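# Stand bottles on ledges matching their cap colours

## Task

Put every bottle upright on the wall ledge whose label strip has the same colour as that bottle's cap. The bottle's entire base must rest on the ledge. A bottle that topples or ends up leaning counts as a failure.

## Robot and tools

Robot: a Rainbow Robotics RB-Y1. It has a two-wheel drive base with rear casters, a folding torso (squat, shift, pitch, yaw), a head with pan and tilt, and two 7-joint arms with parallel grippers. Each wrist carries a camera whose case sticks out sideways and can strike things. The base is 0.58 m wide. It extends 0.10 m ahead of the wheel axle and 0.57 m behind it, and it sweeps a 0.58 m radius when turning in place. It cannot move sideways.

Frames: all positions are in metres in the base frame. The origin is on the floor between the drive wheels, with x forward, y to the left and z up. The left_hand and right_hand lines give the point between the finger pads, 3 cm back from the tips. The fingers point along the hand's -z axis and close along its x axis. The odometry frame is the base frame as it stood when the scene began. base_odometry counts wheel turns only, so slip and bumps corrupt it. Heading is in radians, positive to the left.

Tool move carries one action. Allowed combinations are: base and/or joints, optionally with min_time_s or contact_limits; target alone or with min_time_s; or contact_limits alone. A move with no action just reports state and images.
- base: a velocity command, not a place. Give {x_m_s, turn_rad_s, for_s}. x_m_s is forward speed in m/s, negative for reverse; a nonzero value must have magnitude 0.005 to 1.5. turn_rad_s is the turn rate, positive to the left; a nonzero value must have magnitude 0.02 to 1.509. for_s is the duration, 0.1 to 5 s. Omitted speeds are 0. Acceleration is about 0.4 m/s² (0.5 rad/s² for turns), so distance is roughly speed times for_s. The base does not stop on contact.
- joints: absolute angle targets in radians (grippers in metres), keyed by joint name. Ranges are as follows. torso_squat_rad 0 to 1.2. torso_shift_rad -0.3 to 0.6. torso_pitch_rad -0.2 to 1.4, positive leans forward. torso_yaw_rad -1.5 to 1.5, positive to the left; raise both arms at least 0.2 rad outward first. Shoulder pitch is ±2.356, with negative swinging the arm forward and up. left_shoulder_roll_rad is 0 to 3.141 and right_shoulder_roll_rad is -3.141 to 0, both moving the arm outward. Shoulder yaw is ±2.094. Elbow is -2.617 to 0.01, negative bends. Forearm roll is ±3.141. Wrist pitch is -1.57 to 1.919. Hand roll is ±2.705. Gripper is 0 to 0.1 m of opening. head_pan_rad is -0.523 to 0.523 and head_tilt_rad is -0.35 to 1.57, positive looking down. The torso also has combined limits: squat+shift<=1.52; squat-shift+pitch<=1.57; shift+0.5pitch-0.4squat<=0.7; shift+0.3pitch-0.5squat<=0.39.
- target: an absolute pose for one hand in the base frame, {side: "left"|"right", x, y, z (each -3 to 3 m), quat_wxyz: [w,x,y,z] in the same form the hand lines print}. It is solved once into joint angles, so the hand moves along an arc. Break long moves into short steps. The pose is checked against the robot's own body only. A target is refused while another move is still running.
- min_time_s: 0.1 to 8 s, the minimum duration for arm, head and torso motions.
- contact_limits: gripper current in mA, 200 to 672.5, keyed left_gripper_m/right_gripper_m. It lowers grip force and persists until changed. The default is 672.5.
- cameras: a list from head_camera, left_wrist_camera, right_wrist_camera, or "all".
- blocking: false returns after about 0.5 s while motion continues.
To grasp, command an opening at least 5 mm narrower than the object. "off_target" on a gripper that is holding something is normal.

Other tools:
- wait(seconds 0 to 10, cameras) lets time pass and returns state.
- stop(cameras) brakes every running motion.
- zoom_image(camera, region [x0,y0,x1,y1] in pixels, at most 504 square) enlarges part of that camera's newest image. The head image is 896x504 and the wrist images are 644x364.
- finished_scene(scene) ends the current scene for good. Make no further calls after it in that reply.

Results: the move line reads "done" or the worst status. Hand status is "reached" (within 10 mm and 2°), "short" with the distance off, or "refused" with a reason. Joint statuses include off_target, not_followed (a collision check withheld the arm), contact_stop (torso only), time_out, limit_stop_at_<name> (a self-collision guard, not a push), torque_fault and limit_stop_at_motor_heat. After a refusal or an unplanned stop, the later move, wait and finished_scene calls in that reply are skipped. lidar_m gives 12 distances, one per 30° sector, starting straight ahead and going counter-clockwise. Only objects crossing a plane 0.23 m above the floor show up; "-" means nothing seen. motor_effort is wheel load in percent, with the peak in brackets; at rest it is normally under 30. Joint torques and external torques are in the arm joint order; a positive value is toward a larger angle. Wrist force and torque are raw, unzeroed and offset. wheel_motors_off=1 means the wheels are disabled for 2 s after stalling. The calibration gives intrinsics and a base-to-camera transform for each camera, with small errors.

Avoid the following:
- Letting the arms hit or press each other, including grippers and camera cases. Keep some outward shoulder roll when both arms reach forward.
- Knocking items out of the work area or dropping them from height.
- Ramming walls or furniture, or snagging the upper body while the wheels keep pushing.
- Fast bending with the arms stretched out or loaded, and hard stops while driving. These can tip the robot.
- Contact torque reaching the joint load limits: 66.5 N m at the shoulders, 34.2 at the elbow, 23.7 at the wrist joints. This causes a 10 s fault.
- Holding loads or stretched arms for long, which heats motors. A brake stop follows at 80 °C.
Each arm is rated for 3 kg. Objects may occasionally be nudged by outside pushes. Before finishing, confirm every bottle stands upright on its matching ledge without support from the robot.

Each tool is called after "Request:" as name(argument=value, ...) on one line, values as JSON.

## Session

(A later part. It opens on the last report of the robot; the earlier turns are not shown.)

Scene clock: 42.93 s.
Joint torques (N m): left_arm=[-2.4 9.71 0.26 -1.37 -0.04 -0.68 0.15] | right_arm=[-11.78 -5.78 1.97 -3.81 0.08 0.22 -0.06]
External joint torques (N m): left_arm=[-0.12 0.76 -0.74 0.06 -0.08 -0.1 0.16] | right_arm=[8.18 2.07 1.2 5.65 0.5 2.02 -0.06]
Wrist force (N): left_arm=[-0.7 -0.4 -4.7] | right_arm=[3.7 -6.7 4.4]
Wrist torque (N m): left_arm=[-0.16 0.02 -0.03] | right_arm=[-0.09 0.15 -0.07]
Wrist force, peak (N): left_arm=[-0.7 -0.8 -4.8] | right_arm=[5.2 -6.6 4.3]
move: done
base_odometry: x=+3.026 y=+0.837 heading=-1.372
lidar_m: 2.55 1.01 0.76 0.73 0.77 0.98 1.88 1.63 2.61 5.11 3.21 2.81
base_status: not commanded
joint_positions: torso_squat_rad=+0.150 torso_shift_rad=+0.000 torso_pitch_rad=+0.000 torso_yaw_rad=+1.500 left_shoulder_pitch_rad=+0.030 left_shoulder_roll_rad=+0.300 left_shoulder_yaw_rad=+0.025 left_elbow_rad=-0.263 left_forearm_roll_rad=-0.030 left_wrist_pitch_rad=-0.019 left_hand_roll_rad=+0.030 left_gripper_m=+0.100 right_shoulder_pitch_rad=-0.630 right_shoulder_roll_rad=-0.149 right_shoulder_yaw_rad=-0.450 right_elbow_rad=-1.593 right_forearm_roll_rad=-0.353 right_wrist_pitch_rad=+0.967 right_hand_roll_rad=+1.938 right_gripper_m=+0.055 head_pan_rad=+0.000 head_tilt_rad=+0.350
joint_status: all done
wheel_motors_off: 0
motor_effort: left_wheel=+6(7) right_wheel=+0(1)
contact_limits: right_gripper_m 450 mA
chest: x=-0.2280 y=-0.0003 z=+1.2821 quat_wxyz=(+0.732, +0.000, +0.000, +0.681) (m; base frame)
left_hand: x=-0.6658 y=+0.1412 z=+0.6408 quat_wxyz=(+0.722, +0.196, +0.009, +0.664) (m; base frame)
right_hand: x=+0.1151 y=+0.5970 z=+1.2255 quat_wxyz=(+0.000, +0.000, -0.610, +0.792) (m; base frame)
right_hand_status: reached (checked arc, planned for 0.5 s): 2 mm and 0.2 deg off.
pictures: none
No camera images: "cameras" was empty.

Request:
move(joints={"right_gripper_m": 0.086}, cameras=["right_wrist_camera"])

Request:
move(target={"side": "right", "x": 0.115, "y": 0.588, "z": 1.243, "quat_wxyz": [0, 0, -0.6088, 0.7934]}, min_time_s=0.8, cameras=["right_wrist_camera"])

Request:
move(target={"side": "right", "x": 0.11, "y": 0.485, "z": 1.258, "quat_wxyz": [0, 0, -0.6088, 0.7934]}, min_time_s=1.4, cameras=["head_camera", "right_wrist_camera"])

Scene clock: 44.47 s.
Joint torques (N m): left_arm=[-2.59 9.72 0.37 -1.24 0.07 -0.63 0.25] | right_arm=[-17.76 -7.66 2.29 -8.31 -0.38 -1.23 0.01]
External joint torques (N m): left_arm=[-0.31 0.76 -0.63 0.18 0.02 -0.04 0.26] | right_arm=[2.18 0.19 1.52 1.15 0.05 0.57 0.02]
Wrist force (N): left_arm=[-0.4 -0.6 -4.5] | right_arm=[2.8 4.7 -1.0]
Wrist torque (N m): left_arm=[-0.14 0.07 -0.03] | right_arm=[-0.26 0.10 -0.27]
Wrist force, peak (N): left_arm=[-0.6 -0.3 -5.1] | right_arm=[4.2 -7.4 4.2]
move: done
base_odometry: x=+3.026 y=+0.837 heading=-1.372
lidar_m: 2.56 1.01 0.76 0.73 0.78 0.98 1.88 1.63 2.62 5.11 3.20 2.80
base_status: not commanded
joint_positions: torso_squat_rad=+0.150 torso_shift_rad=+0.000 torso_pitch_rad=+0.000 torso_yaw_rad=+1.500 left_shoulder_pitch_rad=+0.030 left_shoulder_roll_rad=+0.300 left_shoulder_yaw_rad=+0.025 left_elbow_rad=-0.263 left_forearm_roll_rad=-0.030 left_wrist_pitch_rad=-0.019 left_hand_roll_rad=+0.030 left_gripper_m=+0.100 right_shoulder_pitch_rad=-0.629 right_shoulder_roll_rad=-0.149 right_shoulder_yaw_rad=-0.450 right_elbow_rad=-1.592 right_forearm_roll_rad=-0.353 right_wrist_pitch_rad=+0.967 right_hand_roll_rad=+1.938 right_gripper_m=+0.086 head_pan_rad=+0.000 head_tilt_rad=+0.350
joint_status: all done
wheel_motors_off: 0
motor_effort: left_wheel=+7(7) right_wheel=+1(1)
contact_limits: right_gripper_m 450 mA
chest: x=-0.2279 y=-0.0002 z=+1.2821 quat_wxyz=(+0.732, +0.000, +0.000, +0.681) (m; base frame)
left_hand: x=-0.6658 y=+0.1412 z=+0.6408 quat_wxyz=(+0.722, +0.196, +0.009, +0.664) (m; base frame)
right_hand: x=+0.1151 y=+0.5969 z=+1.2239 quat_wxyz=(+0.000, +0.000, -0.609, +0.793) (m; base frame)
pictures: right_wrist_camera
camera_calibration:
right_wrist_camera: T_world_to_cam=[[0.998529, -0.00336363, 0.0541156, -0.183974], [0.0360937, -0.703555, -0.709724, 1.31151], [0.0404605, 0.710633, -0.702398, 0.502921], [0, 0, 0, 1]] pos_world=[0.116018, 0.564705, 1.29401]

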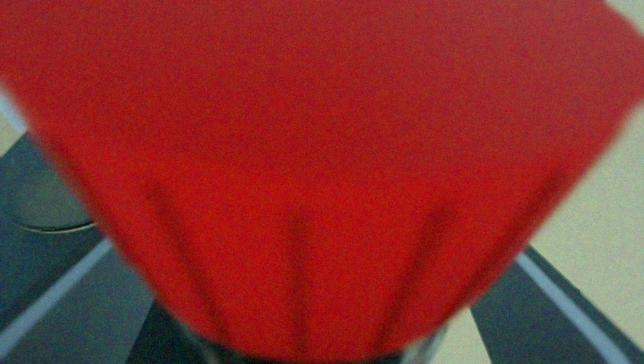

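Scene clock: 45.60 s.
Joint torques (N m): left_arm=[-2.2 9.63 0.46 -1.5 -0.13 -0.67 0.35] | right_arm=[-20.1 -9.11 0.13 -8.79 -0.21 -1.53 -0.18]
External joint torques (N m): left_arm=[0.07 0.67 -0.55 -0.08 -0.18 -0.08 0.36] | right_arm=[-0.36 -1.21 -0.6 0.33 0.2 0.29 -0.17]
Wrist force (N): left_arm=[-0.5 -0.8 -4.7] | right_arm=[2.3 4.6 -1.8]
Wrist torque (N m): left_arm=[-0.10 0.04 -0.01] | right_arm=[-0.24 -0.01 -0.06]
Wrist force, peak (N): left_arm=[-0.8 -0.3 -5.1] | right_arm=[3.6 4.9 -1.1]
move: done
base_odometry: x=+3.026 y=+0.837 heading=-1.372
lidar_m: 2.56 1.02 0.75 0.73 0.77 0.98 1.88 1.63 2.61 5.11 3.21 2.81
base_status: not commanded
joint_positions: torso_squat_rad=+0.150 torso_shift_rad=+0.000 torso_pitch_rad=+0.000 torso_yaw_rad=+1.500 left_shoulder_pitch_rad=+0.030 left_shoulder_roll_rad=+0.300 left_shoulder_yaw_rad=+0.025 left_elbow_rad=-0.263 left_forearm_roll_rad=-0.030 left_wrist_pitch_rad=-0.019 left_hand_roll_rad=+0.030 left_gripper_m=+0.100 right_shoulder_pitch_rad=-0.637 right_shoulder_roll_rad=-0.158 right_shoulder_yaw_rad=-0.452 right_elbow_rad=-1.660 right_forearm_roll_rad=-0.340 right_wrist_pitch_rad=+1.042 right_hand_roll_rad=+1.906 right_gripper_m=+0.086 head_pan_rad=+0.000 head_tilt_rad=+0.350
joint_status: all done
wheel_motors_off: 0
motor_effort: left_wheel=+7(7) right_wheel=+0(2)
contact_limits: right_gripper_m 450 mA
chest: x=-0.2279 y=-0.0002 z=+1.2821 quat_wxyz=(+0.732, +0.000, +0.000, +0.681) (m; base frame)
left_hand: x=-0.6658 y=+0.1412 z=+0.6408 quat_wxyz=(+0.722, +0.196, +0.009, +0.664) (m; base frame)
right_hand: x=+0.1148 y=+0.5880 z=+1.2428 quat_wxyz=(+0.000, +0.000, -0.609, +0.793) (m; base frame)
right_hand_status: reached (checked arc, planned for 0.8 s): 0 mm and 0.0 deg off.
pictures: right_wrist_camera
camera_calibration:
right_wrist_camera: T_world_to_cam=[[0.998531, -0.00261459, 0.0541223, -0.185152], [0.0365917, -0.704142, -0.709116, 1.31814], [0.0399638, 0.710054, -0.703012, 0.523718], [0, 0, 0, 1]] pos_world=[0.115717, 0.555805, 1.31291]

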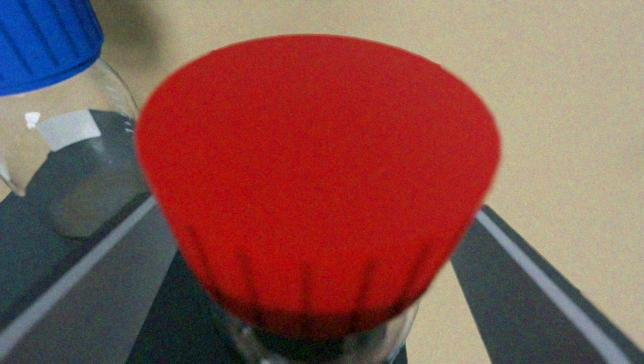

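Scene clock: 47.33 s.
Joint torques (N m): left_arm=[-2.86 9.64 0.36 -1.46 -0.19 -0.74 0.18] | right_arm=[-13.21 -6.04 -0.23 -7.16 -0.4 -1.73 -0.06]
External joint torques (N m): left_arm=[-0.58 0.69 -0.65 -0.04 -0.24 -0.15 0.19] | right_arm=[1.58 0.34 -0.66 0.42 0 0.14 -0.06]
Wrist force (N): left_arm=[-0.6 -0.7 -4.8] | right_arm=[2.6 4.4 -1.3]
Wrist torque (N m): left_arm=[-0.12 0.03 -0.02] | right_arm=[-0.24 0.04 -0.10]
Wrist force, peak (N): left_arm=[-0.5 -0.6 -5.0] | right_arm=[4.3 5.1 -1.4]
move: done
base_odometry: x=+3.026 y=+0.837 heading=-1.372
lidar_m: 2.56 1.01 0.76 0.73 0.77 0.98 1.87 1.64 2.61 5.12 3.21 2.80
base_status: not commanded
joint_positions: torso_squat_rad=+0.150 torso_shift_rad=+0.000 torso_pitch_rad=+0.000 torso_yaw_rad=+1.500 left_shoulder_pitch_rad=+0.030 left_shoulder_roll_rad=+0.300 left_shoulder_yaw_rad=+0.025 left_elbow_rad=-0.263 left_forearm_roll_rad=-0.030 left_wrist_pitch_rad=-0.019 left_hand_roll_rad=+0.030 left_gripper_m=+0.100 right_shoulder_pitch_rad=-0.406 right_shoulder_roll_rad=-0.113 right_shoulder_yaw_rad=-0.468 right_elbow_rad=-2.161 right_forearm_roll_rad=-0.394 right_wrist_pitch_rad=+1.317 right_hand_roll_rad=+1.840 right_gripper_m=+0.086 head_pan_rad=+0.000 head_tilt_rad=+0.350
joint_status: all done
wheel_motors_off: 0
motor_effort: left_wheel=+7(7) right_wheel=+0(2)
contact_limits: right_gripper_m 450 mA
chest: x=-0.2279 y=-0.0002 z=+1.2821 quat_wxyz=(+0.732, +0.000, +0.000, +0.681) (m; base frame)
left_hand: x=-0.6658 y=+0.1411 z=+0.6408 quat_wxyz=(+0.722, +0.196, +0.009, +0.664) (m; base frame)
right_hand: x=+0.1099 y=+0.4851 z=+1.2581 quat_wxyz=(+0.000, +0.000, -0.609, +0.793) (m; base frame)
right_hand_status: reached (checked arc, planned for 1.4 s): 0 mm and 0.0 deg off.
pictures: head_camera, right_wrist_camera
camera_calibration:
head_camera: T_world_to_cam=[[0.994788, -0.0989983, 0.0244201, 0.195967], [-0.00728421, -0.307879, -0.951398, 1.4736], [0.101705, 0.946261, -0.306995, 0.400648], [0, 0, 0, 1]] pos_world=[-0.224959, 0.0939727, 1.52019]
right_wrist_camera: T_world_to_cam=[[0.998511, -0.00271547, 0.0544758, -0.181779], [0.0367913, -0.703798, -0.709447, 1.25691], [0.0402664, 0.710395, -0.70265, 0.607137], [0, 0, 0, 1]] pos_world=[0.110818, 0.452806, 1.32821]

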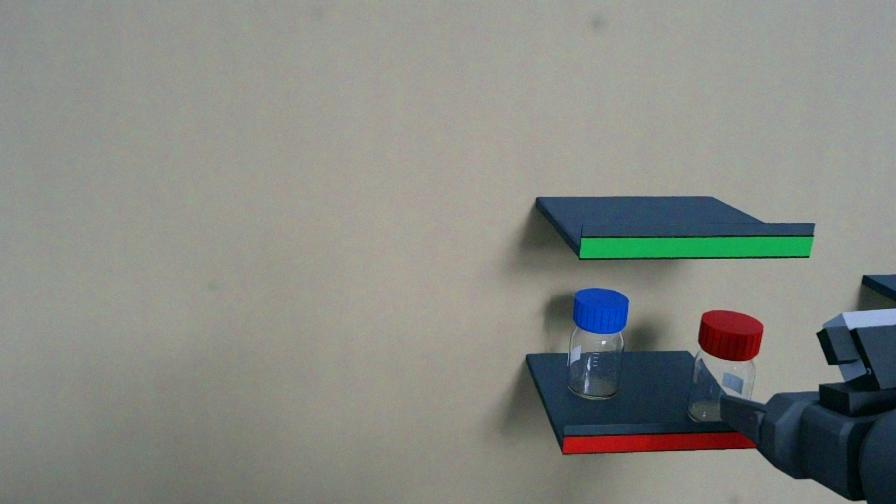

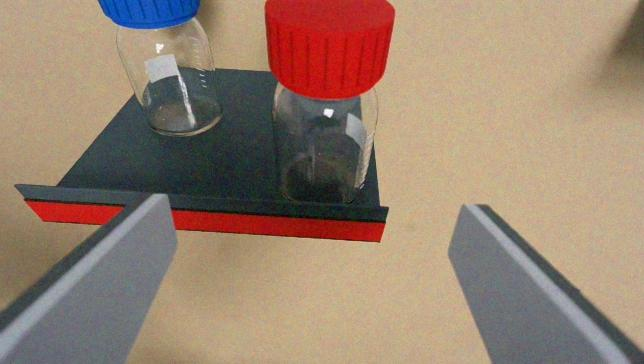

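Request:
move(target={"side": "right", "x": 0.01, "y": 0.49, "z": 1.262, "quat_wxyz": [0, 0, -0.6088, 0.7934]}, min_time_s=1.0, cameras=[])

Request:
move(target={"side": "right", "x": 0.01, "y": 0.585, "z": 1.247, "quat_wxyz": [0, 0, -0.6088, 0.7934]}, min_time_s=1.5, cameras=["right_wrist_camera"])

Request:
move(target={"side": "right", "x": 0.009, "y": 0.651, "z": 1.2255, "quat_wxyz": [0, 0, -0.6088, 0.7934]}, min_time_s=1.4, cameras=["head_camera", "right_wrist_camera"])

Scene clock: 50.07 s.
Joint torques (N m): left_arm=[-2.66 9.68 0.72 -1.44 -0.05 -0.61 0.31] | right_arm=[-13.12 -2.1 1.47 -7.2 -0.03 -1.94 0.16]
External joint torques (N m): left_arm=[-0.38 0.72 -0.29 -0.01 -0.1 -0.02 0.32] | right_arm=[1.51 -0.07 1.08 0.14 -0.01 -0.01 0.17]
Wrist force (N): left_arm=[-0.3 -0.5 -4.7] | right_arm=[3.5 4.6 0.2]
Wrist torque (N m): left_arm=[-0.14 0.07 -0.02] | right_arm=[-0.25 0.16 -0.15]
Wrist force, peak (N): left_arm=[-0.8 -0.6 -5.1] | right_arm=[3.4 5.8 -0.9]
move: done
base_odometry: x=+3.026 y=+0.837 heading=-1.372
lidar_m: 2.55 1.01 0.76 0.73 0.77 0.98 1.87 1.63 2.62 5.11 3.21 2.80
base_status: not commanded
joint_positions: torso_squat_rad=+0.150 torso_shift_rad=+0.000 torso_pitch_rad=+0.000 torso_yaw_rad=+1.500 left_shoulder_pitch_rad=+0.030 left_shoulder_roll_rad=+0.300 left_shoulder_yaw_rad=+0.025 left_elbow_rad=-0.263 left_forearm_roll_rad=-0.030 left_wrist_pitch_rad=-0.019 left_hand_roll_rad=+0.030 left_gripper_m=+0.100 right_shoulder_pitch_rad=-0.393 right_shoulder_roll_rad=+0.000 right_shoulder_yaw_rad=-0.140 right_elbow_rad=-2.247 right_forearm_roll_rad=-0.065 right_wrist_pitch_rad=+1.309 right_hand_roll_rad=+1.631 right_gripper_m=+0.086 head_pan_rad=+0.000 head_tilt_rad=+0.350
joint_status: all done
wheel_motors_off: 0
motor_effort: left_wheel=+7(7) right_wheel=+0(2)
contact_limits: right_gripper_m 450 mA
chest: x=-0.2280 y=-0.0002 z=+1.2821 quat_wxyz=(+0.732, +0.000, +0.000, +0.681) (m; base frame)
left_hand: x=-0.6658 y=+0.1412 z=+0.6408 quat_wxyz=(+0.722, +0.196, +0.009, +0.664) (m; base frame)
right_hand: x=+0.0101 y=+0.4899 z=+1.2623 quat_wxyz=(-0.001, +0.000, -0.609, +0.793) (m; base frame)
right_hand_status: reached (checked arc, planned for 1.0 s): 0 mm and 0.1 deg off.
pictures: none
No camera images: "cameras" was empty.

Scene clock: 51.90 s.
Joint torques (N m): left_arm=[-2.18 9.35 0.5 -1.54 -0.09 -0.65 0.29] | right_arm=[-19.74 -5.35 -0.73 -7.93 0.16 -1.68 -0.22]
External joint torques (N m): left_arm=[0.1 0.4 -0.5 -0.12 -0.14 -0.07 0.3] | right_arm=[-0.57 -1.55 -0.98 0.95 0.11 0.25 -0.21]
Wrist force (N): left_arm=[-0.4 -0.6 -4.8] | right_arm=[2.7 3.8 -0.3]
Wrist torque (N m): left_arm=[-0.14 0.07 -0.03] | right_arm=[-0.15 0.04 -0.03]
Wrist force, peak (N): left_arm=[-0.6 -0.5 -5.0] | right_arm=[3.4 5.2 -0.8]
move: done
base_odometry: x=+3.026 y=+0.837 heading=-1.372
lidar_m: 2.56 1.01 0.76 0.73 0.77 0.97 1.87 1.63 2.61 5.11 3.21 2.80
base_status: not commanded
joint_positions: torso_squat_rad=+0.150 torso_shift_rad=+0.000 torso_pitch_rad=+0.000 torso_yaw_rad=+1.500 left_shoulder_pitch_rad=+0.030 left_shoulder_roll_rad=+0.300 left_shoulder_yaw_rad=+0.025 left_elbow_rad=-0.263 left_forearm_roll_rad=-0.030 left_wrist_pitch_rad=-0.019 left_hand_roll_rad=+0.030 left_gripper_m=+0.100 right_shoulder_pitch_rad=-0.605 right_shoulder_roll_rad=-0.041 right_shoulder_yaw_rad=-0.181 right_elbow_rad=-1.784 right_forearm_roll_rad=-0.054 right_wrist_pitch_rad=+1.050 right_hand_roll_rad=+1.616 right_gripper_m=+0.086 head_pan_rad=+0.000 head_tilt_rad=+0.350
joint_status: all done
wheel_motors_off: 0
motor_effort: left_wheel=+7(7) right_wheel=+1(1)
contact_limits: right_gripper_m 450 mA
chest: x=-0.2280 y=-0.0002 z=+1.2821 quat_wxyz=(+0.732, +0.000, +0.000, +0.681) (m; base frame)
left_hand: x=-0.6658 y=+0.1411 z=+0.6408 quat_wxyz=(+0.722, +0.196, +0.009, +0.664) (m; base frame)
right_hand: x=+0.0098 y=+0.5850 z=+1.2469 quat_wxyz=(+0.000, +0.000, -0.609, +0.793) (m; base frame)
right_hand_status: reached (checked arc, planned for 1.5 s): 0 mm and 0.0 deg off.
pictures: right_wrist_camera
camera_calibration:
right_wrist_camera: T_world_to_cam=[[0.998531, -0.00262225, 0.0541219, -0.080531], [0.0365916, -0.704042, -0.709215, 1.32278], [0.0399638, 0.710154, -0.702912, 0.53281], [0, 0, 0, 1]] pos_world=[0.0107169, 0.552706, 1.31701]

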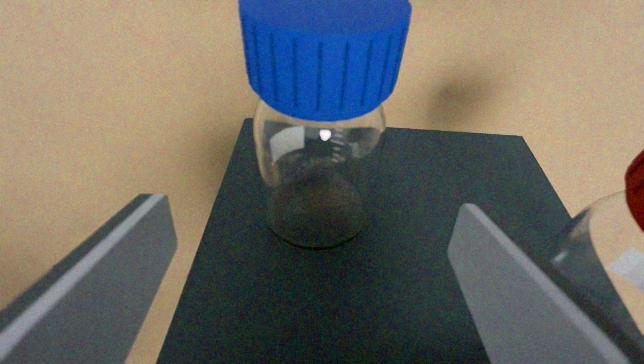

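Scene clock: 53.63 s.
Joint torques (N m): left_arm=[-1.99 9.54 0.32 -1.27 -0.11 -0.65 0.26] | right_arm=[-22.43 -6.22 -0.7 -8.98 0.03 -1.91 -0.21]
External joint torques (N m): left_arm=[0.29 0.59 -0.69 0.15 -0.16 -0.07 0.27] | right_arm=[-0.14 -0.82 -0.75 0.92 -0.09 0.03 -0.2]
Wrist force (N): left_arm=[-0.5 -0.7 -4.9] | right_arm=[2.9 4.2 -1.3]
Wrist torque (N m): left_arm=[-0.12 0.05 -0.05] | right_arm=[-0.22 0.05 -0.11]
Wrist force, peak (N): left_arm=[-0.6 -0.5 -5.1] | right_arm=[3.6 5.1 -1.0]
move: done
base_odometry: x=+3.026 y=+0.837 heading=-1.372
lidar_m: 2.55 1.01 0.76 0.74 0.77 0.98 1.87 1.64 2.61 5.11 3.21 2.80
base_status: not commanded
joint_positions: torso_squat_rad=+0.150 torso_shift_rad=+0.000 torso_pitch_rad=+0.000 torso_yaw_rad=+1.500 left_shoulder_pitch_rad=+0.030 left_shoulder_roll_rad=+0.300 left_shoulder_yaw_rad=+0.025 left_elbow_rad=-0.263 left_forearm_roll_rad=-0.030 left_wrist_pitch_rad=-0.019 left_hand_roll_rad=+0.030 left_gripper_m=+0.100 right_shoulder_pitch_rad=-0.772 right_shoulder_roll_rad=-0.082 right_shoulder_yaw_rad=-0.205 right_elbow_rad=-1.377 right_forearm_roll_rad=-0.054 right_wrist_pitch_rad=+0.807 right_hand_roll_rad=+1.603 right_gripper_m=+0.086 head_pan_rad=+0.000 head_tilt_rad=+0.350
joint_status: all done
wheel_motors_off: 0
motor_effort: left_wheel=+7(7) right_wheel=+1(2)
contact_limits: right_gripper_m 450 mA
chest: x=-0.2280 y=-0.0002 z=+1.2821 quat_wxyz=(+0.732, +0.000, +0.000, +0.681) (m; base frame)
left_hand: x=-0.6658 y=+0.1411 z=+0.6408 quat_wxyz=(+0.722, +0.196, +0.009, +0.664) (m; base frame)
right_hand: x=+0.0088 y=+0.6503 z=+1.2255 quat_wxyz=(+0.000, +0.000, -0.609, +0.793) (m; base frame)
right_hand_status: reached (checked arc, planned for 1.4 s): 1 mm and 0.0 deg off.
pictures: head_camera, right_wrist_camera
camera_calibration:
head_camera: T_world_to_cam=[[0.994788, -0.0989983, 0.0244201, 0.195967], [-0.00728421, -0.307879, -0.951398, 1.4736], [0.101705, 0.946261, -0.306995, 0.400648], [0, 0, 0, 1]] pos_world=[-0.224959, 0.0939727, 1.52019]
right_wrist_camera: T_world_to_cam=[[0.998534, -0.00283039, 0.0540524, -0.0779847], [0.0363958, -0.704045, -0.709222, 1.35363], [0.0400627, 0.710149, -0.70291, 0.471435], [0, 0, 0, 1]] pos_world=[0.00971711, 0.618005, 1.29561]

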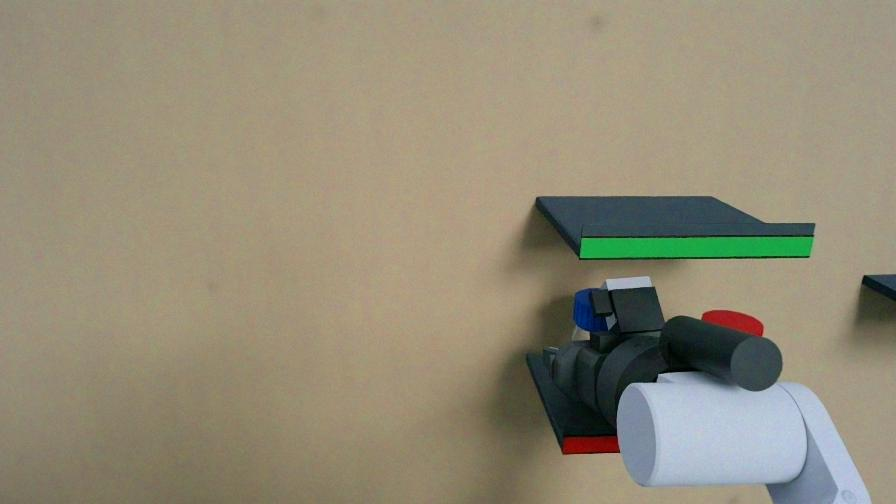

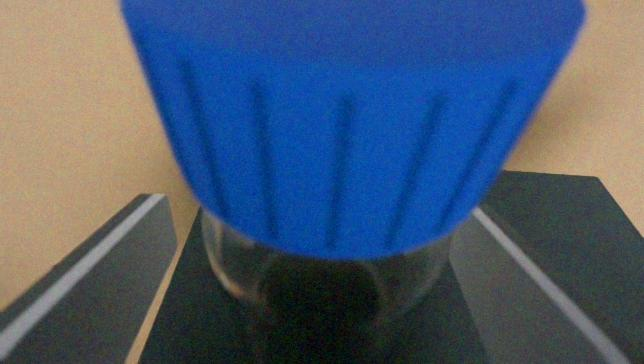

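Request:
move(target={"side": "right", "x": 0.014, "y": 0.663, "z": 1.2255, "quat_wxyz": [0, 0, -0.6088, 0.7934]}, min_time_s=0.7, cameras=["right_wrist_camera"])

Request:
move(joints={"right_gripper_m": 0.045}, cameras=[])

Scene clock: 55.47 s.
Joint torques (N m): left_arm=[-2.32 10.12 0.53 -1.39 -0.04 -0.62 0.28] | right_arm=[-24.21 -6.97 -1.31 -9.07 -0.08 -1.96 0.08]
External joint torques (N m): left_arm=[-0.05 1.16 -0.48 0.03 -0.09 -0.03 0.29] | right_arm=[-1.23 -0.94 -1.25 0.96 -0.19 -0.03 0.09]
Wrist force (N): left_arm=[-0.5 -0.6 -4.4] | right_arm=[2.6 4.0 -0.9]
Wrist torque (N m): left_arm=[-0.13 0.07 -0.04] | right_arm=[-0.18 -0.02 -0.26]
Wrist force, peak (N): left_arm=[-0.5 -0.6 -5.0] | right_arm=[3.4 5.3 -0.8]
move: done
base_odometry: x=+3.026 y=+0.837 heading=-1.372
lidar_m: 2.55 1.02 0.76 0.73 0.77 0.97 1.87 1.64 2.61 5.11 3.21 2.80
base_status: not commanded
joint_positions: torso_squat_rad=+0.150 torso_shift_rad=+0.000 torso_pitch_rad=+0.000 torso_yaw_rad=+1.500 left_shoulder_pitch_rad=+0.030 left_shoulder_roll_rad=+0.300 left_shoulder_yaw_rad=+0.025 left_elbow_rad=-0.263 left_forearm_roll_rad=-0.030 left_wrist_pitch_rad=-0.019 left_hand_roll_rad=+0.030 left_gripper_m=+0.100 right_shoulder_pitch_rad=-0.817 right_shoulder_roll_rad=-0.105 right_shoulder_yaw_rad=-0.214 right_elbow_rad=-1.286 right_forearm_roll_rad=-0.072 right_wrist_pitch_rad=+0.764 right_hand_roll_rad=+1.609 right_gripper_m=+0.086 head_pan_rad=+0.000 head_tilt_rad=+0.350
joint_status: all done
wheel_motors_off: 0
motor_effort: left_wheel=+7(7) right_wheel=+0(2)
contact_limits: right_gripper_m 450 mA
chest: x=-0.2280 y=-0.0002 z=+1.2821 quat_wxyz=(+0.732, +0.000, +0.000, +0.681) (m; base frame)
left_hand: x=-0.6658 y=+0.1411 z=+0.6408 quat_wxyz=(+0.722, +0.196, +0.009, +0.664) (m; base frame)
right_hand: x=+0.0138 y=+0.6629 z=+1.2254 quat_wxyz=(+0.000, +0.000, -0.609, +0.793) (m; base frame)
right_hand_status: reached (checked arc, planned for 0.7 s): 0 mm and 0.0 deg off.
pictures: right_wrist_camera
camera_calibration:
right_wrist_camera: T_world_to_cam=[[0.99853, -0.00276043, 0.0541236, -0.0830726], [0.0364956, -0.704045, -0.709217, 1.36224], [0.0400632, 0.71015, -0.702909, 0.462215], [0, 0, 0, 1]] pos_world=[0.0147171, 0.630605, 1.29551]

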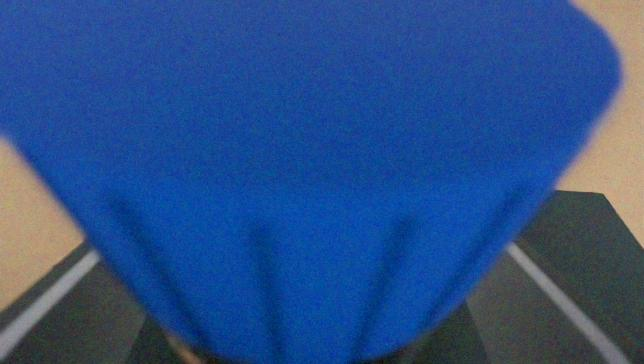

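Scene clock: 56.43 s.
Joint torques (N m): left_arm=[-2.51 9.81 0.49 -1.37 -0.08 -0.59 0.12] | right_arm=[-23.44 -7.38 -0.57 -8.88 0.04 -1.99 0.13]
External joint torques (N m): left_arm=[-0.23 0.85 -0.51 0.05 -0.13 0 0.13] | right_arm=[-0.46 -1.36 -0.51 1.16 -0.07 -0.06 0.14]
Wrist force (N): left_arm=[-0.5 -0.5 -4.7] | right_arm=[2.7 4.7 -0.4]
Wrist torque (N m): left_arm=[-0.14 0.04 -0.03] | right_arm=[-0.26 0.03 -0.29]
Wrist force, peak (N): left_arm=[-0.5 -1.0 -5.0] | right_arm=[4.1 4.8 -0.8]
move: off_target
base_odometry: x=+3.026 y=+0.837 heading=-1.372
lidar_m: 2.55 1.01 0.76 0.73 0.77 0.98 1.87 1.64 2.61 5.11 3.21 2.81
base_status: not commanded
joint_positions: torso_squat_rad=+0.150 torso_shift_rad=+0.000 torso_pitch_rad=+0.000 torso_yaw_rad=+1.500 left_shoulder_pitch_rad=+0.030 left_shoulder_roll_rad=+0.300 left_shoulder_yaw_rad=+0.025 left_elbow_rad=-0.263 left_forearm_roll_rad=-0.030 left_wrist_pitch_rad=-0.019 left_hand_roll_rad=+0.030 left_gripper_m=+0.100 right_shoulder_pitch_rad=-0.817 right_shoulder_roll_rad=-0.105 right_shoulder_yaw_rad=-0.214 right_elbow_rad=-1.286 right_forearm_roll_rad=-0.072 right_wrist_pitch_rad=+0.764 right_hand_roll_rad=+1.609 right_gripper_m=+0.055 head_pan_rad=+0.000 head_tilt_rad=+0.350
joint_status: right_gripper_m off_target (ended at +0.055, target +0.045)
wheel_motors_off: 0
motor_effort: left_wheel=+7(7) right_wheel=+0(1)
contact_limits: right_gripper_m 450 mA
chest: x=-0.2280 y=-0.0002 z=+1.2821 quat_wxyz=(+0.732, +0.000, +0.000, +0.681) (m; base frame)
left_hand: x=-0.6658 y=+0.1411 z=+0.6408 quat_wxyz=(+0.722, +0.196, +0.009, +0.664) (m; base frame)
right_hand: x=+0.0138 y=+0.6629 z=+1.2254 quat_wxyz=(+0.000, +0.000, -0.609, +0.793) (m; base frame)
pictures: none
No camera images: "cameras" was empty.

Request:
move(target={"side": "right", "x": 0.014, "y": 0.661, "z": 1.2335, "quat_wxyz": [0, 0, -0.6088, 0.7934]}, min_time_s=0.6, cameras=[])

Request:
move(target={"side": "right", "x": 0.013, "y": 0.597, "z": 1.247, "quat_wxyz": [0, 0, -0.6088, 0.7934]}, min_time_s=1.8, cameras=["head_camera"])

Request:
zoom_image(camera="head_camera", region=[500, 180, 800, 480])

Scene clock: 58.40 s.
Joint torques (N m): left_arm=[-2.51 9.61 0.42 -1.43 -0.1 -0.67 0.25] | right_arm=[-24.43 -8.1 -1.55 -9.8 0.03 -1.84 -0.19]
External joint torques (N m): left_arm=[-0.24 0.66 -0.58 -0.01 -0.14 -0.09 0.26] | right_arm=[-1.47 -2.04 -1.49 0.15 -0.08 0.09 -0.18]
Wrist force (N): left_arm=[-0.5 -0.6 -4.6] | right_arm=[3.0 5.9 -1.4]
Wrist torque (N m): left_arm=[-0.12 0.06 -0.03] | right_arm=[-0.26 0.08 -0.10]
Wrist force, peak (N): left_arm=[-0.6 -0.4 -5.1] | right_arm=[3.5 6.2 -1.6]
move: done
base_odometry: x=+3.026 y=+0.837 heading=-1.372
lidar_m: 2.56 1.01 0.76 0.73 0.77 0.98 1.87 1.64 2.60 5.11 3.20 2.80
base_status: not commanded
joint_positions: torso_squat_rad=+0.150 torso_shift_rad=+0.000 torso_pitch_rad=+0.000 torso_yaw_rad=+1.500 left_shoulder_pitch_rad=+0.030 left_shoulder_roll_rad=+0.300 left_shoulder_yaw_rad=+0.025 left_elbow_rad=-0.263 left_forearm_roll_rad=-0.030 left_wrist_pitch_rad=-0.019 left_hand_roll_rad=+0.030 left_gripper_m=+0.100 right_shoulder_pitch_rad=-0.823 right_shoulder_roll_rad=-0.107 right_shoulder_yaw_rad=-0.215 right_elbow_rad=-1.307 right_forearm_roll_rad=-0.072 right_wrist_pitch_rad=+0.791 right_hand_roll_rad=+1.607 right_gripper_m=+0.055 head_pan_rad=+0.000 head_tilt_rad=+0.350
joint_status: all done
wheel_motors_off: 0
motor_effort: left_wheel=+7(8) right_wheel=+0(1)
contact_limits: right_gripper_m 450 mA
chest: x=-0.2280 y=-0.0002 z=+1.2821 quat_wxyz=(+0.732, +0.000, +0.000, +0.681) (m; base frame)
left_hand: x=-0.6658 y=+0.1411 z=+0.6408 quat_wxyz=(+0.722, +0.196, +0.009, +0.664) (m; base frame)
right_hand: x=+0.0138 y=+0.6612 z=+1.2329 quat_wxyz=(+0.000, +0.000, -0.609, +0.793) (m; base frame)
right_hand_status: reached (checked arc, planned for 0.6 s): 1 mm and 0.0 deg off.
pictures: none
No camera images: "cameras" was empty.

Scene clock: 60.53 s.
Joint torques (N m): left_arm=[-2.76 9.59 0.62 -1.41 -0.08 -0.6 0.2] | right_arm=[-19.48 -3.76 2.17 -9.16 0.13 -2.02 0.24]
External joint torques (N m): left_arm=[-0.48 0.64 -0.38 0.01 -0.13 -0.02 0.21] | right_arm=[0.33 0.52 2 -0.13 0.07 -0.09 0.24]
Wrist force (N): left_arm=[-0.5 -0.7 -4.5] | right_arm=[2.9 5.6 -1.6]
Wrist torque (N m): left_arm=[-0.12 0.05 -0.03] | right_arm=[-0.16 0.10 -0.29]
Wrist force, peak (N): left_arm=[-0.3 -0.9 -5.0] | right_arm=[2.6 -16.5 -4.1]
move: done
base_odometry: x=+3.026 y=+0.837 heading=-1.372
lidar_m: 2.55 1.01 0.76 0.73 0.77 0.97 1.87 1.63 2.61 5.11 3.20 2.81
base_status: not commanded
joint_positions: torso_squat_rad=+0.150 torso_shift_rad=+0.000 torso_pitch_rad=+0.000 torso_yaw_rad=+1.500 left_shoulder_pitch_rad=+0.030 left_shoulder_roll_rad=+0.300 left_shoulder_yaw_rad=+0.025 left_elbow_rad=-0.263 left_forearm_roll_rad=-0.030 left_wrist_pitch_rad=-0.019 left_hand_roll_rad=+0.030 left_gripper_m=+0.100 right_shoulder_pitch_rad=-0.640 right_shoulder_roll_rad=-0.057 right_shoulder_yaw_rad=-0.192 right_elbow_rad=-1.716 right_forearm_roll_rad=-0.063 right_wrist_pitch_rad=+1.019 right_hand_roll_rad=+1.617 right_gripper_m=+0.055 head_pan_rad=+0.000 head_tilt_rad=+0.350
joint_status: all done
wheel_motors_off: 0
motor_effort: left_wheel=+7(7) right_wheel=+1(2)
contact_limits: right_gripper_m 450 mA
chest: x=-0.2280 y=-0.0002 z=+1.2821 quat_wxyz=(+0.732, +0.000, +0.000, +0.681) (m; base frame)
left_hand: x=-0.6658 y=+0.1411 z=+0.6407 quat_wxyz=(+0.722, +0.196, +0.009, +0.664) (m; base frame)
right_hand: x=+0.0132 y=+0.5973 z=+1.2469 quat_wxyz=(+0.000, +0.000, -0.609, +0.793) (m; base frame)
right_hand_status: reached (checked arc, planned for 1.8 s): 0 mm and 0.0 deg off.
pictures: head_camera
camera_calibration:
head_camera: T_world_to_cam=[[0.994788, -0.0989926, 0.0244289, 0.195953], [-0.00728374, -0.307969, -0.951368, 1.47356], [0.101702, 0.946232, -0.307085, 0.400787], [0, 0, 0, 1]] pos_world=[-0.224959, 0.093973, 1.52019]

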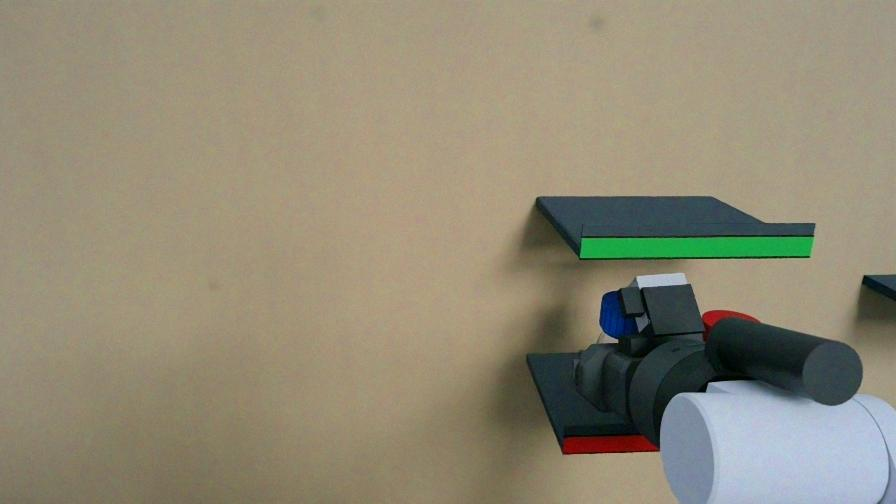

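Scaled by 1.680 from the camera's 896x504 image, which has a finer 1280x720 frame.

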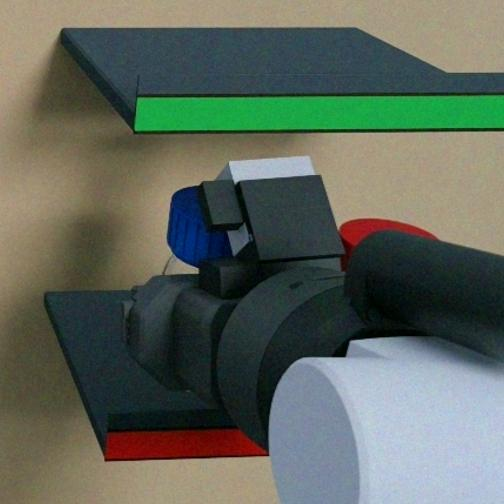

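Request:
move(target={"side": "right", "x": 0.013, "y": 0.586, "z": 1.2575, "quat_wxyz": [0, 0, -0.6088, 0.7934]}, min_time_s=0.8, cameras=[])

Request:
move(target={"side": "right", "x": 0.01, "y": 0.485, "z": 1.282, "quat_wxyz": [0, 0, -0.6088, 0.7934]}, min_time_s=1.7, cameras=["head_camera", "right_wrist_camera"])

Request:
zoom_image(camera="head_camera", region=[540, 180, 860, 480])

Scene clock: 62.30 s.
Joint torques (N m): left_arm=[-2.41 9.32 0.66 -1.48 -0.07 -0.62 0.27] | right_arm=[-18.57 -3.8 1.99 -9.03 0.3 -1.85 -0.04]
External joint torques (N m): left_arm=[-0.14 0.37 -0.34 -0.06 -0.12 -0.04 0.28] | right_arm=[0.84 0.37 1.83 -0.3 0.24 0.08 -0.03]
Wrist force (N): left_arm=[-0.6 -0.9 -4.5] | right_arm=[3.3 5.1 -1.1]
Wrist torque (N m): left_arm=[-0.11 0.03 -0.02] | right_arm=[-0.14 0.15 -0.10]
Wrist force, peak (N): left_arm=[-0.4 -0.5 -5.0] | right_arm=[3.6 6.4 -0.3]
move: done
base_odometry: x=+3.026 y=+0.837 heading=-1.372
lidar_m: 2.55 1.01 0.76 0.73 0.77 0.98 1.87 1.63 2.61 5.11 3.20 2.80
base_status: not commanded
joint_positions: torso_squat_rad=+0.150 torso_shift_rad=+0.000 torso_pitch_rad=+0.000 torso_yaw_rad=+1.500 left_shoulder_pitch_rad=+0.030 left_shoulder_roll_rad=+0.300 left_shoulder_yaw_rad=+0.025 left_elbow_rad=-0.263 left_forearm_roll_rad=-0.030 left_wrist_pitch_rad=-0.019 left_hand_roll_rad=+0.030 left_gripper_m=+0.100 right_shoulder_pitch_rad=-0.632 right_shoulder_roll_rad=-0.056 right_shoulder_yaw_rad=-0.191 right_elbow_rad=-1.785 right_forearm_roll_rad=-0.062 right_wrist_pitch_rad=+1.078 right_hand_roll_rad=+1.614 right_gripper_m=+0.055 head_pan_rad=+0.000 head_tilt_rad=+0.350
joint_status: all done
wheel_motors_off: 0
motor_effort: left_wheel=+7(7) right_wheel=+0(1)
contact_limits: right_gripper_m 450 mA
chest: x=-0.2280 y=-0.0002 z=+1.2821 quat_wxyz=(+0.732, +0.000, +0.000, +0.681) (m; base frame)
left_hand: x=-0.6658 y=+0.1411 z=+0.6407 quat_wxyz=(+0.722, +0.196, +0.009, +0.664) (m; base frame)
right_hand: x=+0.0132 y=+0.5860 z=+1.2575 quat_wxyz=(+0.000, +0.000, -0.609, +0.793) (m; base frame)
right_hand_status: reached (checked arc, planned for 0.8 s): 0 mm and 0.0 deg off.
pictures: none
No camera images: "cameras" was empty.

Scene clock: 64.33 s.
Joint torques (N m): left_arm=[-2.49 9.65 0.56 -1.51 -0.16 -0.58 0.16] | right_arm=[-14.59 -1.8 2.25 -7.11 0.1 -2.05 0.02]
External joint torques (N m): left_arm=[-0.22 0.7 -0.45 -0.09 -0.21 0.01 0.17] | right_arm=[0.38 0.63 1.92 -0.35 0.11 -0.12 0.03]
Wrist force (N): left_arm=[-0.3 -0.6 -4.9] | right_arm=[3.1 5.5 -0.8]
Wrist torque (N m): left_arm=[-0.14 0.06 -0.04] | right_arm=[-0.23 0.06 -0.31]
Wrist force, peak (N): left_arm=[-0.5 -0.8 -5.0] | right_arm=[3.4 6.6 -0.8]
move: done
base_odometry: x=+3.026 y=+0.837 heading=-1.372
lidar_m: 2.55 1.00 0.75 0.73 0.77 0.97 1.88 1.64 2.61 5.11 3.21 2.81
base_status: not commanded
joint_positions: torso_squat_rad=+0.150 torso_shift_rad=+0.000 torso_pitch_rad=+0.000 torso_yaw_rad=+1.500 left_shoulder_pitch_rad=+0.030 left_shoulder_roll_rad=+0.300 left_shoulder_yaw_rad=+0.025 left_elbow_rad=-0.263 left_forearm_roll_rad=-0.030 left_wrist_pitch_rad=-0.019 left_hand_roll_rad=+0.030 left_gripper_m=+0.100 right_shoulder_pitch_rad=-0.451 right_shoulder_roll_rad=-0.013 right_shoulder_yaw_rad=-0.155 right_elbow_rad=-2.274 right_forearm_roll_rad=-0.062 right_wrist_pitch_rad=+1.392 right_hand_roll_rad=+1.618 right_gripper_m=+0.055 head_pan_rad=+0.000 head_tilt_rad=+0.350
joint_status: all done
wheel_motors_off: 0
motor_effort: left_wheel=+7(7) right_wheel=+1(2)
contact_limits: right_gripper_m 450 mA
chest: x=-0.2280 y=-0.0002 z=+1.2821 quat_wxyz=(+0.732, +0.000, +0.000, +0.681) (m; base frame)
left_hand: x=-0.6658 y=+0.1411 z=+0.6407 quat_wxyz=(+0.722, +0.196, +0.009, +0.664) (m; base frame)
right_hand: x=+0.0103 y=+0.4859 z=+1.2819 quat_wxyz=(+0.000, +0.000, -0.609, +0.793) (m; base frame)
right_hand_status: reached (checked arc, planned for 1.7 s): 1 mm and 0.0 deg off.
pictures: head_camera, right_wrist_camera
camera_calibration:
head_camera: T_world_to_cam=[[0.994788, -0.0989926, 0.0244289, 0.195953], [-0.00728374, -0.307969, -0.951368, 1.47356], [0.101702, 0.946232, -0.307085, 0.400787], [0, 0, 0, 1]] pos_world=[-0.224959, 0.093973, 1.52019]
right_wrist_camera: T_world_to_cam=[[0.998537, -0.00334695, 0.0539756, -0.0826586], [0.0359946, -0.703753, -0.709532, 1.27819], [0.0403602, 0.710437, -0.702603, 0.627148], [0, 0, 0, 1]] pos_world=[0.0112178, 0.453705, 1.35201]

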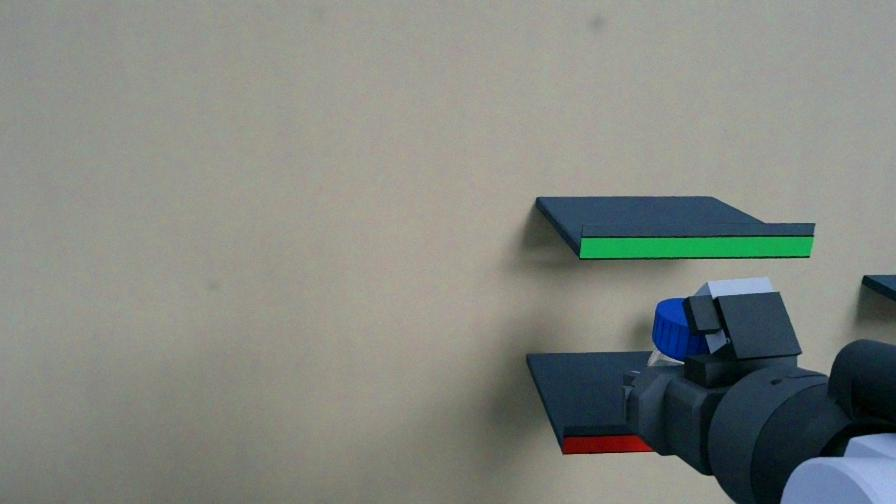

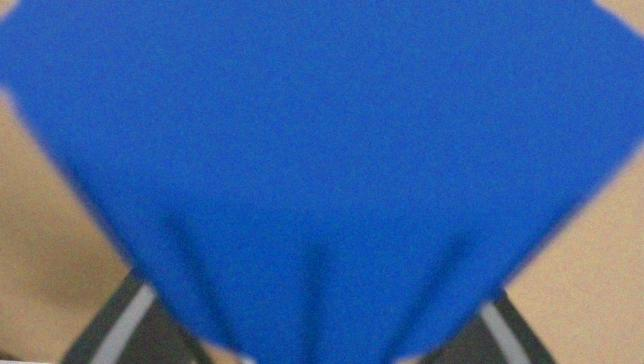

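Scaled by 1.575 from the camera's 896x504 image, which has a finer 1280x720 frame.

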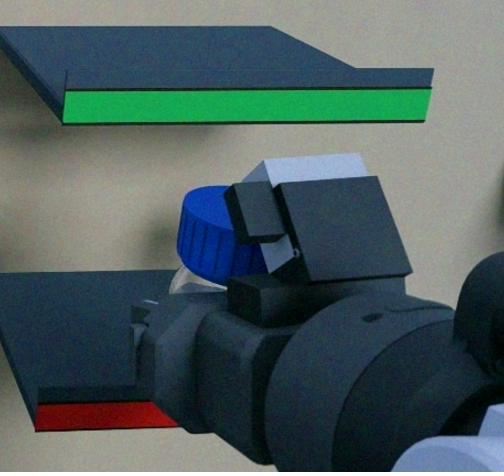

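Request:
move(base={"x_m_s": 0.5, "for_s": 1.6667}, cameras=["head_camera"])

Request:
zoom_image(camera="head_camera", region=[440, 80, 840, 480])

Scene clock: 68.53 s.
Joint torques (N m): left_arm=[-2.22 10.69 0.56 -1.56 -0.03 -0.65 0.21] | right_arm=[-15.49 -2.04 1.32 -6.9 -0.21 -2.05 0.25]
External joint torques (N m): left_arm=[0.06 1.74 -0.44 -0.14 -0.08 -0.06 0.22] | right_arm=[-0.51 0.38 0.98 -0.13 -0.2 -0.12 0.25]
Wrist force (N): left_arm=[-0.6 -0.7 -4.7] | right_arm=[3.1 5.9 -1.6]
Wrist torque (N m): left_arm=[-0.11 0.05 -0.04] | right_arm=[-0.22 0.09 -0.35]
Wrist force, peak (N): left_arm=[-0.4 -0.2 -5.2] | right_arm=[4.2 6.8 -1.3]
move: done
base_odometry: x=+3.191 y=+0.020 heading=-1.372
lidar_m: 1.91 0.97 0.72 0.70 0.74 1.05 1.77 2.46 3.61 5.14 2.55 1.98
base_status: done (sent for 1.67 of 1.67 s)
joint_positions: torso_squat_rad=+0.150 torso_shift_rad=+0.000 torso_pitch_rad=+0.000 torso_yaw_rad=+1.500 left_shoulder_pitch_rad=+0.030 left_shoulder_roll_rad=+0.300 left_shoulder_yaw_rad=+0.025 left_elbow_rad=-0.263 left_forearm_roll_rad=-0.030 left_wrist_pitch_rad=-0.019 left_hand_roll_rad=+0.030 left_gripper_m=+0.100 right_shoulder_pitch_rad=-0.451 right_shoulder_roll_rad=-0.013 right_shoulder_yaw_rad=-0.155 right_elbow_rad=-2.274 right_forearm_roll_rad=-0.062 right_wrist_pitch_rad=+1.392 right_hand_roll_rad=+1.618 right_gripper_m=+0.055 head_pan_rad=+0.000 head_tilt_rad=+0.350
joint_status: not commanded
wheel_motors_off: 0
motor_effort: left_wheel=-3(37) right_wheel=+0(29)
contact_limits: right_gripper_m 450 mA
chest: x=-0.2279 y=-0.0002 z=+1.2821 quat_wxyz=(+0.732, +0.000, +0.000, +0.681) (m; base frame)
left_hand: x=-0.6657 y=+0.1411 z=+0.6408 quat_wxyz=(+0.722, +0.196, +0.009, +0.664) (m; base frame)
right_hand: x=+0.0102 y=+0.4859 z=+1.2818 quat_wxyz=(+0.000, +0.000, -0.609, +0.793) (m; base frame)
pictures: head_camera
camera_calibration:
head_camera: T_world_to_cam=[[0.994798, -0.0989304, 0.0243032, 0.19604], [-0.00738361, -0.30796, -0.951371, 1.47354], [0.101604, 0.946242, -0.307088, 0.400758], [0, 0, 0, 1]] pos_world=[-0.224859, 0.0939727, 1.52019]

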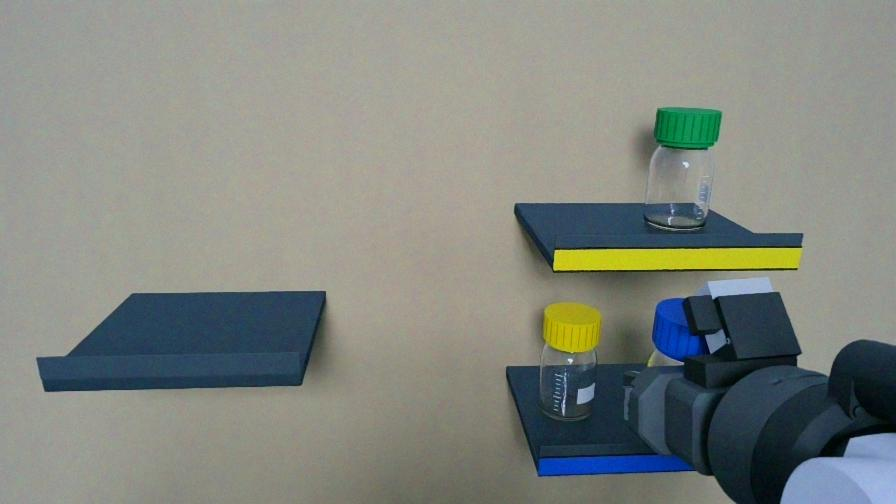

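Scaled by 1.260 from the camera's 896x504 image, which has a finer 1280x720 frame.

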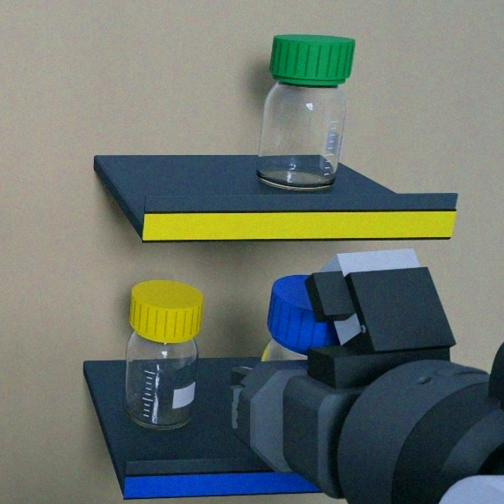

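Request:
move(target={"side": "right", "x": 0.077, "y": 0.46, "z": 1.28, "quat_wxyz": [0, 0, -0.6088, 0.7934]}, min_time_s=1.1, cameras=[])

Request:
move(target={"side": "right", "x": 0.077, "y": 0.546, "z": 1.268, "quat_wxyz": [0, 0, -0.6088, 0.7934]}, min_time_s=1.7, cameras=["head_camera"])

Request:
zoom_image(camera="head_camera", region=[480, 180, 860, 480])

Scene clock: 72.53 s.
Joint torques (N m): left_arm=[-2.38 10.44 0.32 -1.43 -0.14 -0.58 0.24] | right_arm=[-13.06 -6.52 -1.24 -7.05 -0.27 -1.87 0.03]
External joint torques (N m): left_arm=[-0.11 1.48 -0.69 -0.01 -0.19 0 0.25] | right_arm=[0.75 -1.19 -1 -0.5 -0.13 0.05 0.04]
Wrist force (N): left_arm=[-0.5 -0.9 -4.8] | right_arm=[3.5 6.3 -1.6]
Wrist torque (N m): left_arm=[-0.09 0.05 -0.03] | right_arm=[-0.23 0.12 -0.29]
Wrist force, peak (N): left_arm=[-0.6 -1.0 -5.0] | right_arm=[3.2 6.7 -2.1]
move: done
base_odometry: x=+3.191 y=+0.020 heading=-1.372
lidar_m: 1.91 0.99 0.73 0.70 0.74 1.05 1.77 2.46 3.61 5.14 2.56 1.97
base_status: not commanded
joint_positions: torso_squat_rad=+0.150 torso_shift_rad=+0.000 torso_pitch_rad=+0.000 torso_yaw_rad=+1.500 left_shoulder_pitch_rad=+0.030 left_shoulder_roll_rad=+0.300 left_shoulder_yaw_rad=+0.025 left_elbow_rad=-0.263 left_forearm_roll_rad=-0.030 left_wrist_pitch_rad=-0.019 left_hand_roll_rad=+0.030 left_gripper_m=+0.100 right_shoulder_pitch_rad=-0.383 right_shoulder_roll_rad=-0.134 right_shoulder_yaw_rad=-0.354 right_elbow_rad=-2.331 right_forearm_roll_rad=-0.313 right_wrist_pitch_rad=+1.427 right_hand_roll_rad=+1.685 right_gripper_m=+0.055 head_pan_rad=+0.000 head_tilt_rad=+0.350
joint_status: all done
wheel_motors_off: 0
motor_effort: left_wheel=-4(4) right_wheel=+1(2)
contact_limits: right_gripper_m 450 mA
chest: x=-0.2279 y=-0.0002 z=+1.2821 quat_wxyz=(+0.732, +0.000, +0.000, +0.681) (m; base frame)
left_hand: x=-0.6657 y=+0.1411 z=+0.6407 quat_wxyz=(+0.722, +0.196, +0.009, +0.664) (m; base frame)
right_hand: x=+0.0767 y=+0.4597 z=+1.2806 quat_wxyz=(+0.002, -0.001, -0.609, +0.793) (m; base frame)
right_hand_status: reached (checked arc, planned for 1.1 s): 1 mm and 0.3 deg off.
pictures: none
No camera images: "cameras" was empty.

Scene clock: 74.57 s.
Joint torques (N m): left_arm=[-2.26 10.3 0.32 -1.33 -0.14 -0.67 0.28] | right_arm=[-18.79 -7.99 1.61 -7.56 -0.21 -2.11 0.17]
External joint torques (N m): left_arm=[0.02 1.35 -0.68 0.09 -0.19 -0.08 0.29] | right_arm=[-1.02 -1.79 1.64 0.54 -0.04 -0.2 0.18]
Wrist force (N): left_arm=[-0.7 -0.3 -4.5] | right_arm=[4.1 6.4 -1.1]
Wrist torque (N m): left_arm=[-0.15 0.04 -0.01] | right_arm=[-0.30 0.17 -0.30]
Wrist force, peak (N): left_arm=[-0.7 -0.6 -5.1] | right_arm=[3.7 6.8 -1.5]
move: done
base_odometry: x=+3.191 y=+0.020 heading=-1.372
lidar_m: 1.92 0.98 0.72 0.70 0.74 1.05 1.77 2.46 3.61 5.14 2.55 1.97
base_status: not commanded
joint_positions: torso_squat_rad=+0.150 torso_shift_rad=+0.000 torso_pitch_rad=+0.000 torso_yaw_rad=+1.500 left_shoulder_pitch_rad=+0.030 left_shoulder_roll_rad=+0.300 left_shoulder_yaw_rad=+0.025 left_elbow_rad=-0.263 left_forearm_roll_rad=-0.030 left_wrist_pitch_rad=-0.019 left_hand_roll_rad=+0.030 left_gripper_m=+0.100 right_shoulder_pitch_rad=-0.549 right_shoulder_roll_rad=-0.142 right_shoulder_yaw_rad=-0.330 right_elbow_rad=-1.946 right_forearm_roll_rad=-0.256 right_wrist_pitch_rad=+1.203 right_hand_roll_rad=+1.728 right_gripper_m=+0.055 head_pan_rad=+0.000 head_tilt_rad=+0.350
joint_status: all done
wheel_motors_off: 0
motor_effort: left_wheel=-4(4) right_wheel=+1(2)
contact_limits: right_gripper_m 450 mA
chest: x=-0.2279 y=-0.0002 z=+1.2821 quat_wxyz=(+0.732, +0.000, +0.000, +0.681) (m; base frame)
left_hand: x=-0.6657 y=+0.1411 z=+0.6407 quat_wxyz=(+0.722, +0.196, +0.009, +0.664) (m; base frame)
right_hand: x=+0.0771 y=+0.5455 z=+1.2677 quat_wxyz=(+0.000, +0.000, -0.609, +0.794) (m; base frame)
right_hand_status: reached (checked arc, planned for 1.7 s): 1 mm and 0.1 deg off.
pictures: head_camera
camera_calibration:
head_camera: T_world_to_cam=[[0.994798, -0.0989304, 0.0243032, 0.19604], [-0.00738361, -0.30796, -0.951371, 1.47354], [0.101604, 0.946242, -0.307088, 0.400758], [0, 0, 0, 1]] pos_world=[-0.224859, 0.0939727, 1.52019]

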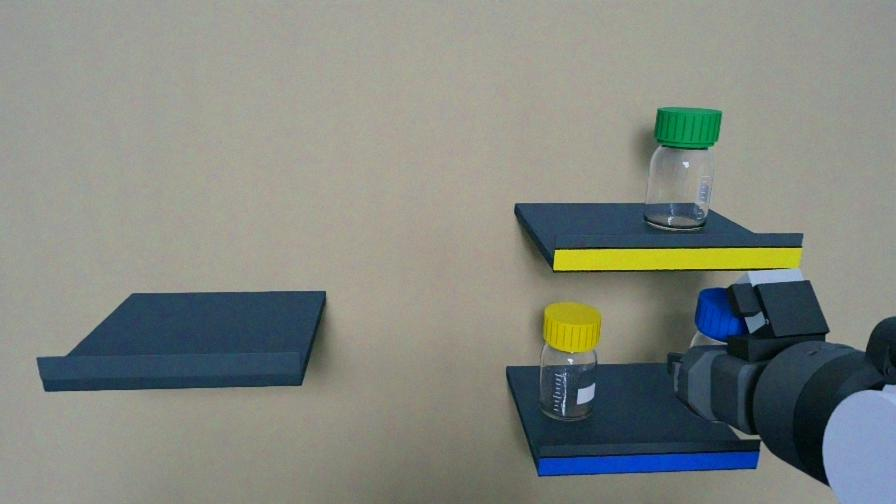

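Scaled by 1.326 from the camera's 896x504 image, which has a finer 1280x720 frame.

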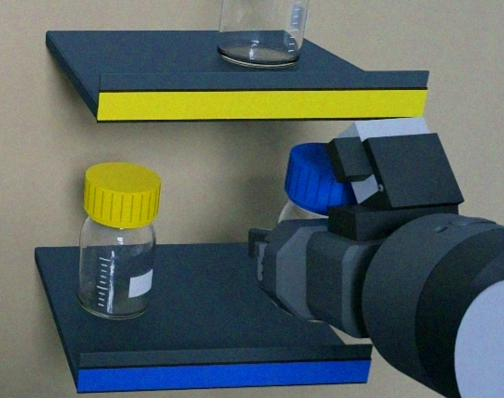

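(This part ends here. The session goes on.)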